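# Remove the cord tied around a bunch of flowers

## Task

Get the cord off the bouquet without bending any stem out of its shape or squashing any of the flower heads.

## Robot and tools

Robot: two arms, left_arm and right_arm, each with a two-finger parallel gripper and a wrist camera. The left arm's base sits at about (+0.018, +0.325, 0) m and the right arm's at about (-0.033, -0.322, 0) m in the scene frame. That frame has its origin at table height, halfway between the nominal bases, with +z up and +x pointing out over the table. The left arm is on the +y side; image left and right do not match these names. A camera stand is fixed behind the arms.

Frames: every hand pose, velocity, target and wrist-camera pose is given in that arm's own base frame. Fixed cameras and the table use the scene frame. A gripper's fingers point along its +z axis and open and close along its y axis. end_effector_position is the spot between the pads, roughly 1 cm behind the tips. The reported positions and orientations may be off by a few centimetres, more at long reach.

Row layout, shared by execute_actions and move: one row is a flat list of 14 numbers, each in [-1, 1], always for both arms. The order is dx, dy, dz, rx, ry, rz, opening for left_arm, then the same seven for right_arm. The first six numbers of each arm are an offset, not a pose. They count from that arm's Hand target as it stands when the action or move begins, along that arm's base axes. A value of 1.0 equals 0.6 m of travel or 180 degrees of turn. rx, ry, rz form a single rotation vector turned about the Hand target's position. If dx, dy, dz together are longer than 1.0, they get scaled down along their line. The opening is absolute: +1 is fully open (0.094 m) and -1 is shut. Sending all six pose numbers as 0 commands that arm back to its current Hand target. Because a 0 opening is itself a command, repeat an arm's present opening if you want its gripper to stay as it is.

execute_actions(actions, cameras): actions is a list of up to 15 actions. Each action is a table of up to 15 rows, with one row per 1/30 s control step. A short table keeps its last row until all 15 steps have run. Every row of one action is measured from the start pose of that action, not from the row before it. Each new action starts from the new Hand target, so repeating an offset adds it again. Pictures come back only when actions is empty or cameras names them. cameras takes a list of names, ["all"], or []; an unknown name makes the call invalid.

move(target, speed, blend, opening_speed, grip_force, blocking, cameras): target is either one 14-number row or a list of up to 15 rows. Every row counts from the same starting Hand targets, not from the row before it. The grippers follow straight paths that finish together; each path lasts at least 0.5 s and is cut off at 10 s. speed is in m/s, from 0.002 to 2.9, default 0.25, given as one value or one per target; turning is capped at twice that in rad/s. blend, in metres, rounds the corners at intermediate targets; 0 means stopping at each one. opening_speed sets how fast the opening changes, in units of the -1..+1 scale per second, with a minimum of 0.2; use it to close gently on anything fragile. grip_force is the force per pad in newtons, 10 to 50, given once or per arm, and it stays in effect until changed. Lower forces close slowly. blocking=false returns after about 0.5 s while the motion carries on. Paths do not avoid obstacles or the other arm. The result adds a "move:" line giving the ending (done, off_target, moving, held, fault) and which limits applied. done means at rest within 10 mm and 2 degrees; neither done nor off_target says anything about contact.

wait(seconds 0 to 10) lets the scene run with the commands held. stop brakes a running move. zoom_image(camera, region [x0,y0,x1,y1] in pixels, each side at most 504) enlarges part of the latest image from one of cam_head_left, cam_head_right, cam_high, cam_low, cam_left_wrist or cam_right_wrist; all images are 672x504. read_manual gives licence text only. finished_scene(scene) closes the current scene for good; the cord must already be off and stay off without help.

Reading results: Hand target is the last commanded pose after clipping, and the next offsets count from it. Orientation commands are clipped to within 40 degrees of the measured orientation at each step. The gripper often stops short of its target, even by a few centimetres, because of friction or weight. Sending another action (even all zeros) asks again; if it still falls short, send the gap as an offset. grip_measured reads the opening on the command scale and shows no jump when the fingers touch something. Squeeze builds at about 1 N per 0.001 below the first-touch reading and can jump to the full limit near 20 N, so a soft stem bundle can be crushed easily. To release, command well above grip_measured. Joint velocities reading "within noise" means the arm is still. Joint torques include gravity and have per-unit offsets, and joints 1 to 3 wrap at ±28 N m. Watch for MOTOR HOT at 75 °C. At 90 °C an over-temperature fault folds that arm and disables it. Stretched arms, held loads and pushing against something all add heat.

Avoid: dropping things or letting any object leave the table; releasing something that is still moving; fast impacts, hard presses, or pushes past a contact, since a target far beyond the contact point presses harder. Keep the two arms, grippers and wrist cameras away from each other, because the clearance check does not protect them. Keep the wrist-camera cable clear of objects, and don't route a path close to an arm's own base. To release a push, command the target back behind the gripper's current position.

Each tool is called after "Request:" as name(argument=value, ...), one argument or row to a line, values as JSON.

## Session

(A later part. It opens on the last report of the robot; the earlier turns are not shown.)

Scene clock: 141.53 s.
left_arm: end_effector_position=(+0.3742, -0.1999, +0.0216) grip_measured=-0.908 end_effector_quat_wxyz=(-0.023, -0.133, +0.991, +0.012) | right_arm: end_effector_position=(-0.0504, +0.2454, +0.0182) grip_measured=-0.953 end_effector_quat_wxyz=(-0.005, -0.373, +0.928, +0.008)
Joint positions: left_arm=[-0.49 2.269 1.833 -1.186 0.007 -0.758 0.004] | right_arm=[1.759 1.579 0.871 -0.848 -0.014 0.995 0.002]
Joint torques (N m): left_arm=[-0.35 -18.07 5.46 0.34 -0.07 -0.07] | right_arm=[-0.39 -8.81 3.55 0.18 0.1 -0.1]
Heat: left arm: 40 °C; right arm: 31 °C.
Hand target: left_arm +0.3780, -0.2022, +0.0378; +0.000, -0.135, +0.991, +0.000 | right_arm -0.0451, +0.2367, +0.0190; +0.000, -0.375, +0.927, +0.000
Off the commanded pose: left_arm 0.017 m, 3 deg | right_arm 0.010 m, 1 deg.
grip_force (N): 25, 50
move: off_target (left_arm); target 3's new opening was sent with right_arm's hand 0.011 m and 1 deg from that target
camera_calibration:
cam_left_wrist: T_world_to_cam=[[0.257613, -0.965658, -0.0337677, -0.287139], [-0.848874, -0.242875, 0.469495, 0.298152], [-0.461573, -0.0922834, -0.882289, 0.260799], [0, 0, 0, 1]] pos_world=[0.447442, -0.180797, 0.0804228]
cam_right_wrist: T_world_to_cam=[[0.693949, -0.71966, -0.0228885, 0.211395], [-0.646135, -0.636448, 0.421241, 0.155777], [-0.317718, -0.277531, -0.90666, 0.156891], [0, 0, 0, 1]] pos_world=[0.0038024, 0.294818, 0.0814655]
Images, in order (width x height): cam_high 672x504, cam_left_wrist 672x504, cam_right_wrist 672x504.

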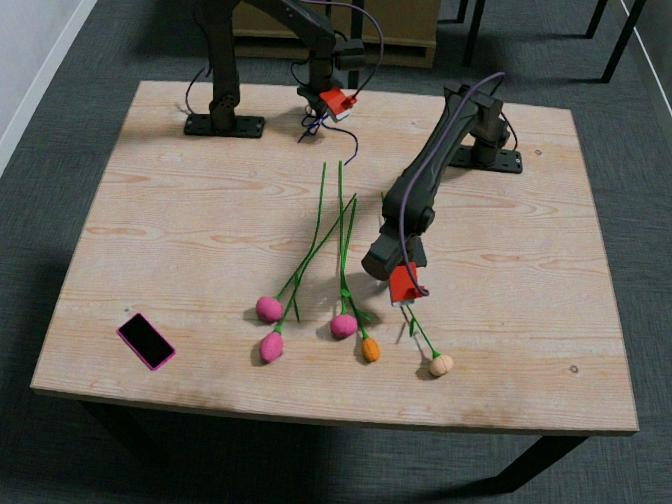

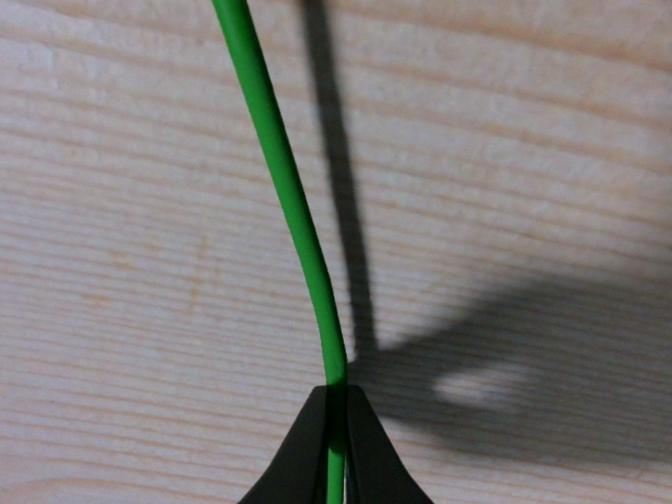

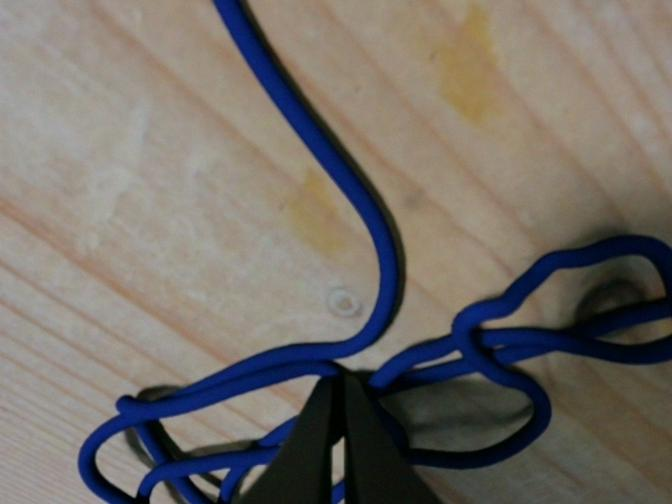

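Request:
move(
  target=[
    [0, 0, -0.03, 0, 0, 0, -1, 0, 0, -0.004, 0, 0, 0, -1],
    [0, 0, -0.03, 0, 0, 0, -0.5, 0, 0, -0.004, 0, 0, 0, -0.5],
    [0, 0, 0.15, 0, 0, 0, -0.5, 0, 0, 0.17, 0, 0, 0, -0.5],
  ],
  speed=[0.06,0.1,0.15],
  cameras=["cam_high","cam_head_left","cam_right_wrist"],
)

Request:
zoom_image(
  camera="cam_high",
  region=[270, 70, 470, 270],
)

Scene clock: 144.60 s.
left_arm: end_effector_position=(+0.3736, -0.1998, +0.1131) grip_measured=-0.502 end_effector_quat_wxyz=(-0.018, -0.134, +0.991, +0.008) | right_arm: end_effector_position=(-0.0483, +0.2346, +0.1112) grip_measured=-0.502 end_effector_quat_wxyz=(-0.009, -0.373, +0.928, -0.010)
Joint positions: left_arm=[-0.49 2.243 2.155 -1.522 0.008 -0.758 0.023] | right_arm=[1.759 1.472 1.154 -1.276 -0.014 0.994 0.023]
Joint torques (N m): left_arm=[-0.35 -14.58 8.9 0.09 -0.08 -0.1] | right_arm=[-0.47 -7.84 7.21 0.11 0.08 -0.09]
Heat: left arm: 39 °C; right arm: 30 °C.
Hand target: left_arm +0.3780, -0.2022, +0.1277; +0.000, -0.135, +0.991, +0.000 | right_arm -0.0451, +0.2367, +0.1210; +0.000, -0.375, +0.927, +0.000
Off the commanded pose: left_arm 0.016 m, 2 deg | right_arm 0.010 m, 1 deg.
grip_force (N): 25, 50
move: off_target (left_arm)
camera_calibration:
cam_right_wrist: T_world_to_cam=[[0.694307, -0.719637, 0.00779121, 0.20088], [-0.648815, -0.62122, 0.439461, 0.105267], [-0.311412, -0.310176, -0.898228, 0.245948], [0, 0, 0, 1]] pos_world=[0.00541719, 0.286242, 0.173091]
Images, in order (width x height): cam_head_left 672x504, cam_high 672x504, cam_right_wrist 672x504.

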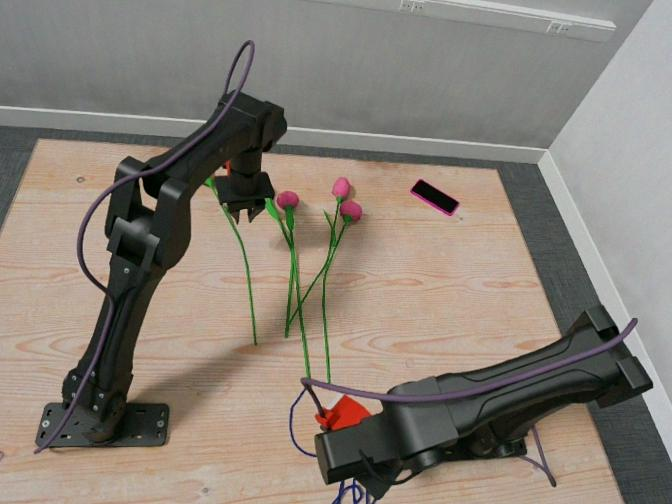

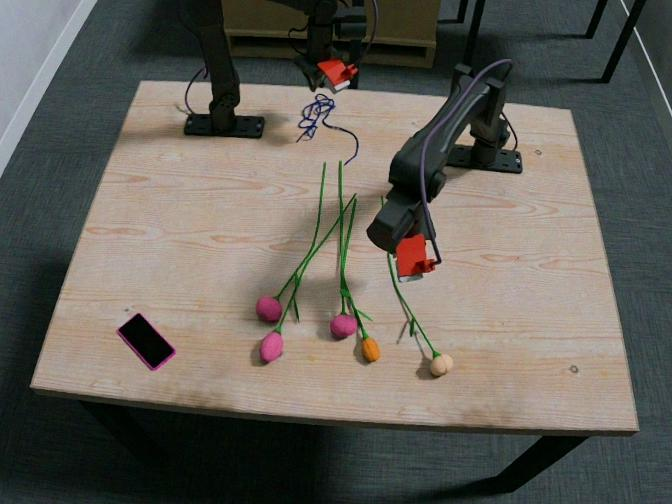

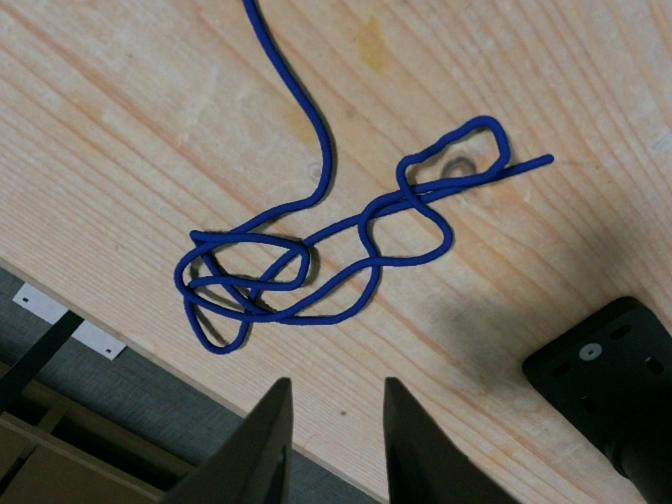

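Scaled by 2.520 from the camera's 672x504 image, which has a finer 960x720 frame.

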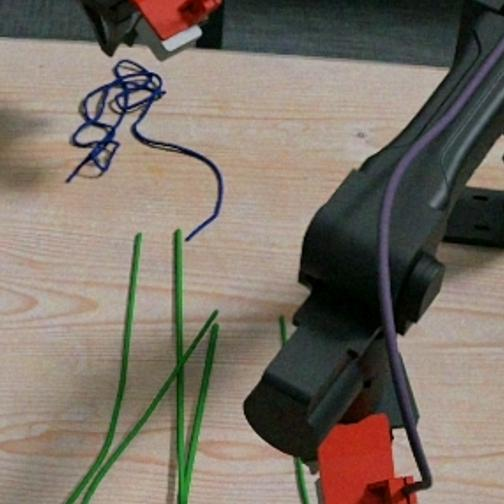

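Request:
move(
  target=[
    [0, 0, 0.05, 0, 0, 0, -0.5, 0.007, 0.0355, -0.14, 0, 0, 0.305, -0.4],
    [0, 0, 0.05, 0, 0, 0, -0.5, 0.007, 0.0355, -0.19, 0, 0, 0.305, -0.4],
  ],
  speed=[0.2,0.06],
  blend=[0.01,0],
  cameras=["cam_right_wrist","cam_high"],
)

Scene clock: 148.57 s.
left_arm: end_effector_position=(+0.3737, -0.1998, +0.1269) grip_measured=-0.502 end_effector_quat_wxyz=(-0.014, -0.134, +0.991, +0.005) | right_arm: end_effector_position=(-0.0439, +0.2555, +0.0178) grip_measured=-0.402 end_effector_quat_wxyz=(+0.005, +0.758, -0.652, -0.002)
Joint positions: left_arm=[-0.49 2.243 2.211 -1.568 0.008 -0.758 0.023] | right_arm=[1.731 1.629 0.92 -0.866 -0.009 0.009 0.028]
Joint torques (N m): left_arm=[-0.53 -18.09 9.35 0.1 -0.05 -0.13] | right_arm=[-0.62 -4.88 3.59 0.71 0.05 -0.09]
Heat: left arm: 38 °C; right arm: 30 °C.
Hand target: left_arm +0.3780, -0.2022, +0.1577; +0.000, -0.135, +0.991, +0.000 | right_arm -0.0408, +0.2580, +0.0070; +0.000, +0.760, -0.650, +0.000
Off the commanded pose: left_arm 0.031 m, 2 deg | right_arm 0.011 m, 1 deg.
joint sent to its limit (left arm) — joint 4 (wrist pitch), lower limit. The joint targets are off in orientation, not in position.
grip_force (N): 25, 50
move: off_target (left_arm, right_arm)
camera_calibration:
cam_right_wrist: T_world_to_cam=[[0.988213, 0.152529, -0.013045, 0.00398301], [0.143777, -0.895484, 0.421233, 0.267437], [0.0525687, -0.418143, -0.906859, 0.213566], [0, 0, 0, 1]] pos_world=[-0.0536142, 0.328179, 0.0810732]
Images, in order (width x height): cam_high 672x504, cam_right_wrist 672x504.

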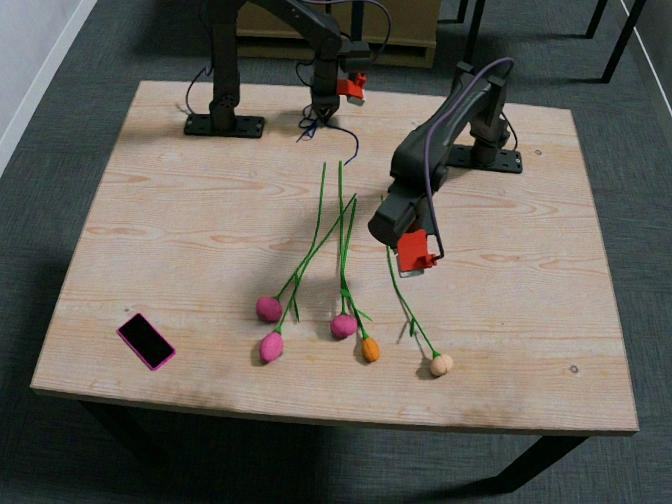

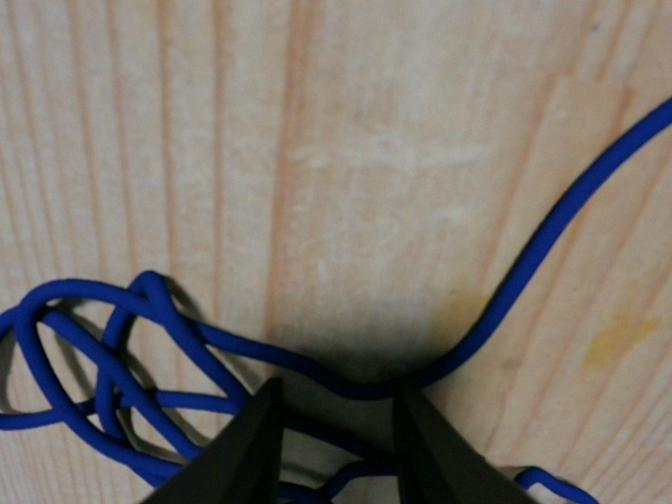

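Request:
move(
  target=[
    [0, 0, 0, 0, 0, 0, -0.5, 0, 0, 0.06, 0, 0, 0, -0.4],
    [0, 0, 0, 0, 0, 0, -0.5, 0.004, 0.004, 0.06, 0, 0, -0.5, -0.5],
    [0, 0, 0, 0, 0, 0, -0.5, 0.004, 0.004, 0.0, 0, 0, -0.5, -0.5],
  ],
  speed=[0.15,0.3,0.08],
  blend=[0.02,0,0],
  cameras=["cam_right_wrist"],
)

Scene clock: 154.23 s.
left_arm: end_effector_position=(+0.3737, -0.1998, +0.1269) grip_measured=-0.502 end_effector_quat_wxyz=(-0.014, -0.134, +0.991, +0.005) | right_arm: end_effector_position=(-0.0412, +0.2644, +0.0151) grip_measured=-0.498 end_effector_quat_wxyz=(-0.005, -0.085, +0.996, +0.010)
Joint positions: left_arm=[-0.49 2.243 2.211 -1.568 0.008 -0.758 0.023] | right_arm=[1.716 1.642 0.922 -0.83 -0.008 1.545 0.024]
Joint torques (N m): left_arm=[-0.36 -17.95 9.06 0.13 -0.09 -0.08] | right_arm=[-0.24 -5.61 3.93 0.46 0.04 0.09]
Heat: left arm: 38 °C; right arm: 30 °C.
Hand target: left_arm +0.3780, -0.2022, +0.1577; +0.000, -0.135, +0.991, +0.000 | right_arm -0.0385, +0.2605, +0.0070; +0.000, -0.078, +0.997, +0.000
Off the commanded pose: left_arm 0.031 m, 2 deg | right_arm 0.009 m, 2 deg.
joint sent to its limit (left arm) — joint 4 (wrist pitch), lower limit. The joint targets are off in orientation, not in position.
grip_force (N): 25, 50
move: off_target (left_arm); blend cut to 0.0177 m at target 1; target 2's new opening was sent with right_arm's hand 0.012 m and 2 deg from that target
camera_calibration:
cam_right_wrist: T_world_to_cam=[[0.172316, -0.984732, -0.0246851, 0.267209], [-0.889881, -0.166366, 0.424777, 0.0407736], [-0.422398, -0.0512288, -0.904962, 0.0981123], [0, 0, 0, 1]] pos_world=[0.0316818, 0.274939, 0.0780643]
Images, in order (width x height): cam_right_wrist 672x504.

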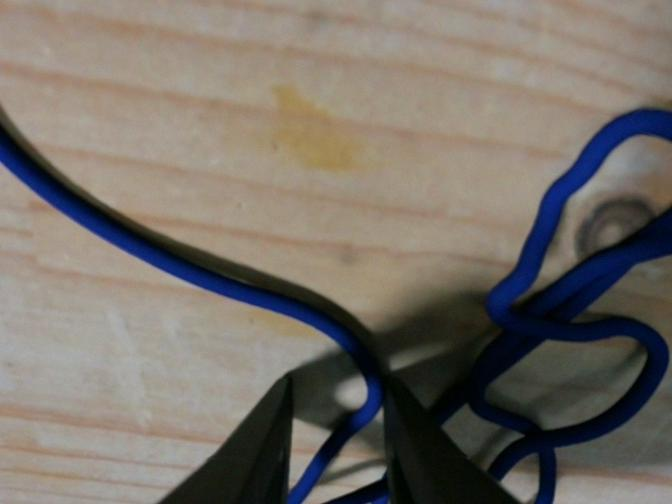

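Request:
move(
  target=[
    [0, 0, 0, 0, 0, 0, -0.5, 0, 0, 0.003, 0, 0, 0, -1],
    [0, 0, 0, 0, 0, 0, -0.5, 0, 0, 0.23, 0, 0, 0, -1],
  ],
  speed=[0.1,0.15],
  cameras=["cam_high"],
)

Request:
zoom_image(
  camera="cam_high",
  region=[270, 60, 400, 220],
)

Scene clock: 156.83 s.
left_arm: end_effector_position=(+0.3737, -0.1998, +0.1269) grip_measured=-0.502 end_effector_quat_wxyz=(-0.014, -0.134, +0.991, +0.005) | right_arm: end_effector_position=(-0.0407, +0.2609, +0.1346) grip_measured=-0.951 end_effector_quat_wxyz=(-0.004, -0.085, +0.996, -0.009)
Joint positions: left_arm=[-0.49 2.243 2.211 -1.568 0.008 -0.758 0.023] | right_arm=[1.716 1.558 1.328 -1.359 -0.008 1.545 0.002]
Joint torques (N m): left_arm=[-0.32 -18.18 9.37 0.08 -0.02 -0.11] | right_arm=[-0.29 -8.92 7.31 0.08 0.04 0.09]
Heat: left arm: 38 °C; right arm: 30 °C.
Hand target: left_arm +0.3780, -0.2022, +0.1577; +0.000, -0.135, +0.991, +0.000 | right_arm -0.0384, +0.2604, +0.1449; +0.000, -0.078, +0.997, +0.000
Off the commanded pose: left_arm 0.031 m, 2 deg | right_arm 0.011 m, 1 deg.
joint sent to its limit (left arm) — joint 4 (wrist pitch), lower limit. The joint targets are off in orientation, not in position.
grip_force (N): 25, 50
move: off_target (left_arm, right_arm)
Images, in order (width x height): cam_high 672x504.

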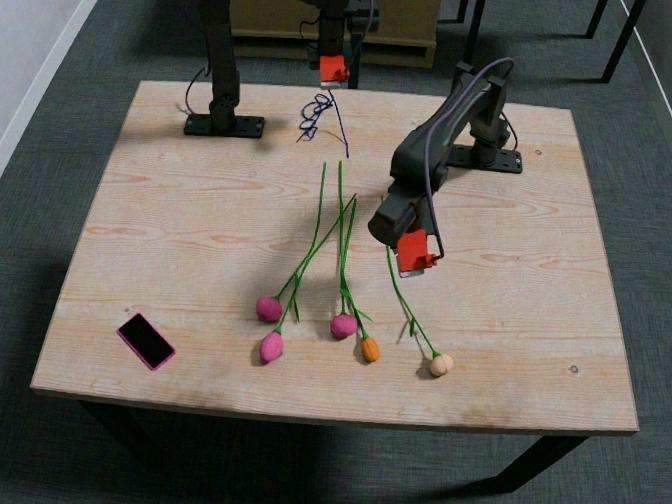

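Scaled by 3.150 from the camera's 672x504 image, which has a finer 960x720 frame.

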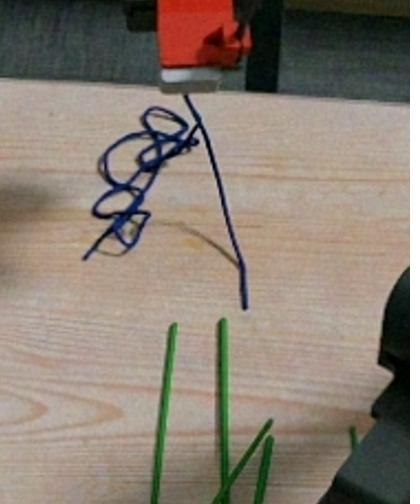

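Request:
move(
  target=[
    [0, 0, 0, 0, 0, 0, -0.5, -0.03, -0.03, 0.2, 0, 0, 0, -1],
    [0, 0, 0, 0, 0, 0, -0.5, -0.03, -0.06, -0.19, 0, 0, 0, -1],
    [0, 0, 0, 0, 0, 0, -0.5, -0.03, -0.06, -0.222, 0, 0, 0, -1],
    [0, 0, 0, 0, 0, 0, -0.5, -0.03, -0.06, -0.222, 0, 0, 0, -0.4],
    [0, 0, 0, 0, 0, 0, -0.5, -0.03, -0.06, 0.03, 0, 0, 0, -0.4],
  ],
  speed=[0.12,0.12,0.06,0.1,0.15],
  blend=[0,0.01,0,0,0],
  cameras=["cam_high","cam_head_left","cam_right_wrist"],
)

Request:
zoom_image(
  camera="cam_high",
  region=[270, 60, 400, 220],
)

Scene clock: 163.93 s.
left_arm: end_effector_position=(+0.3737, -0.1998, +0.1269) grip_measured=-0.502 end_effector_quat_wxyz=(-0.014, -0.134, +0.991, +0.005) | right_arm: end_effector_position=(-0.0568, +0.2263, +0.1549) grip_measured=-0.402 end_effector_quat_wxyz=(-0.003, -0.081, +0.997, -0.005)
Joint positions: left_arm=[-0.49 2.243 2.211 -1.568 0.008 -0.758 0.023] | right_arm=[1.806 1.437 1.297 -1.44 -0.008 1.644 0.028]
Joint torques (N m): left_arm=[-0.28 -18.22 9.07 0.12 -0.03 -0.11] | right_arm=[0.58 -6.86 7.24 0.08 0.04 0.1]
Heat: left arm: 37 °C; right arm: 31 °C.
Hand target: left_arm +0.3780, -0.2022, +0.1577; +0.000, -0.135, +0.991, +0.000 | right_arm -0.0565, +0.2245, +0.1630; +0.000, -0.078, +0.997, +0.000
Off the commanded pose: left_arm 0.031 m, 2 deg | right_arm 0.008 m, 1 deg.
joint sent to its limit (left arm) — joint 4 (wrist pitch), lower limit. The joint targets are off in orientation, not in position.
grip_force (N): 25, 50
move: off_target (left_arm); blend cut to 0.0096 m at target 2
camera_calibration:
cam_right_wrist: T_world_to_cam=[[0.163699, -0.986491, 0.00619741, 0.230923], [-0.893508, -0.145601, 0.424786, -0.0437874], [-0.418145, -0.0750744, -0.905273, 0.221723], [0, 0, 0, 1]] pos_world=[0.0157861, 0.238074, 0.217889]
Images, in order (width x height): cam_head_left 672x504, cam_high 672x504, cam_right_wrist 672x504.

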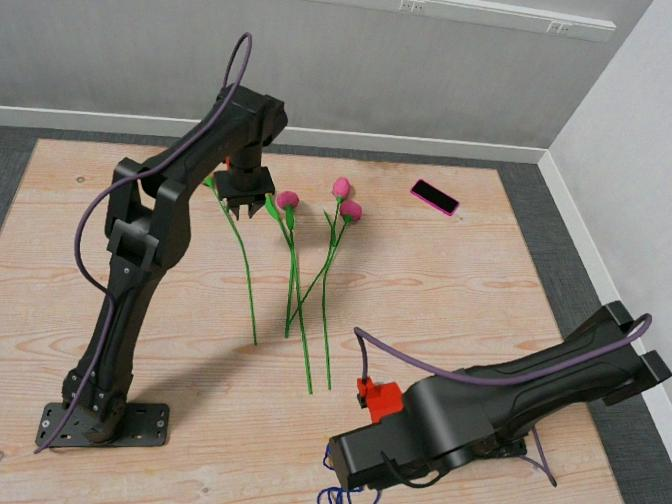

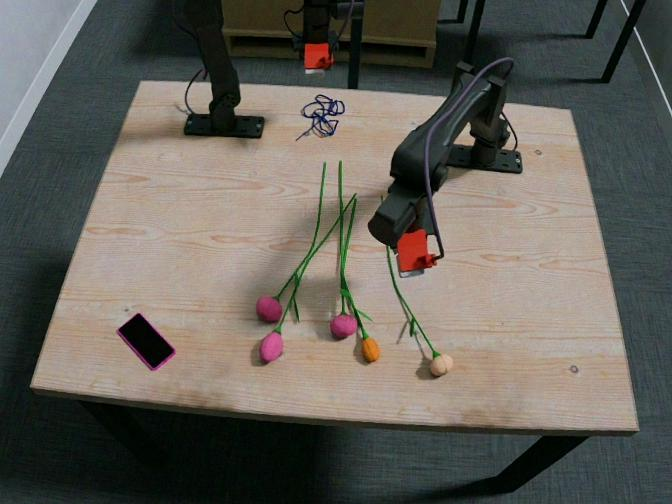

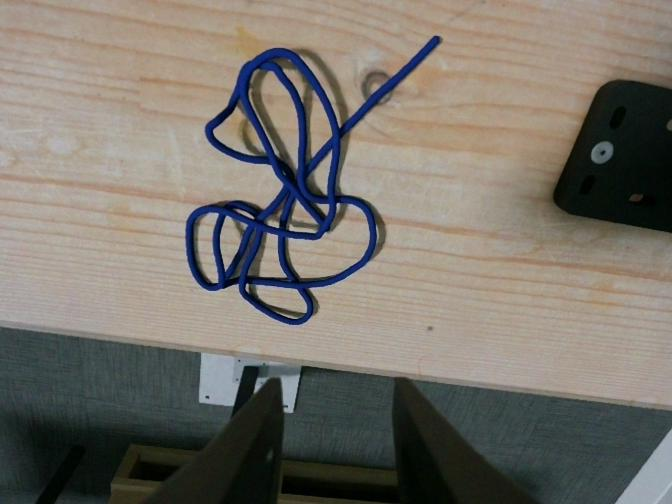

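Scaled by 3.150 from the camera's 672x504 image, which has a finer 960x720 frame.

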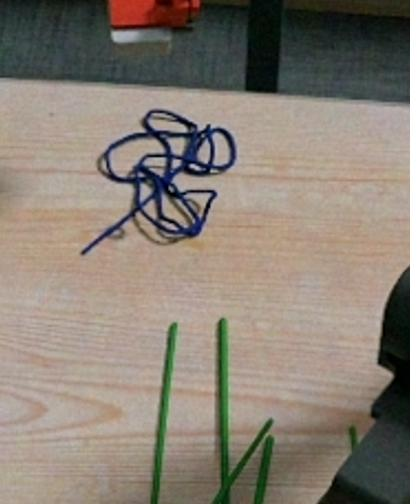

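Request:
finished_scene(
  scene=2,
)

The scene is finished: the task was done.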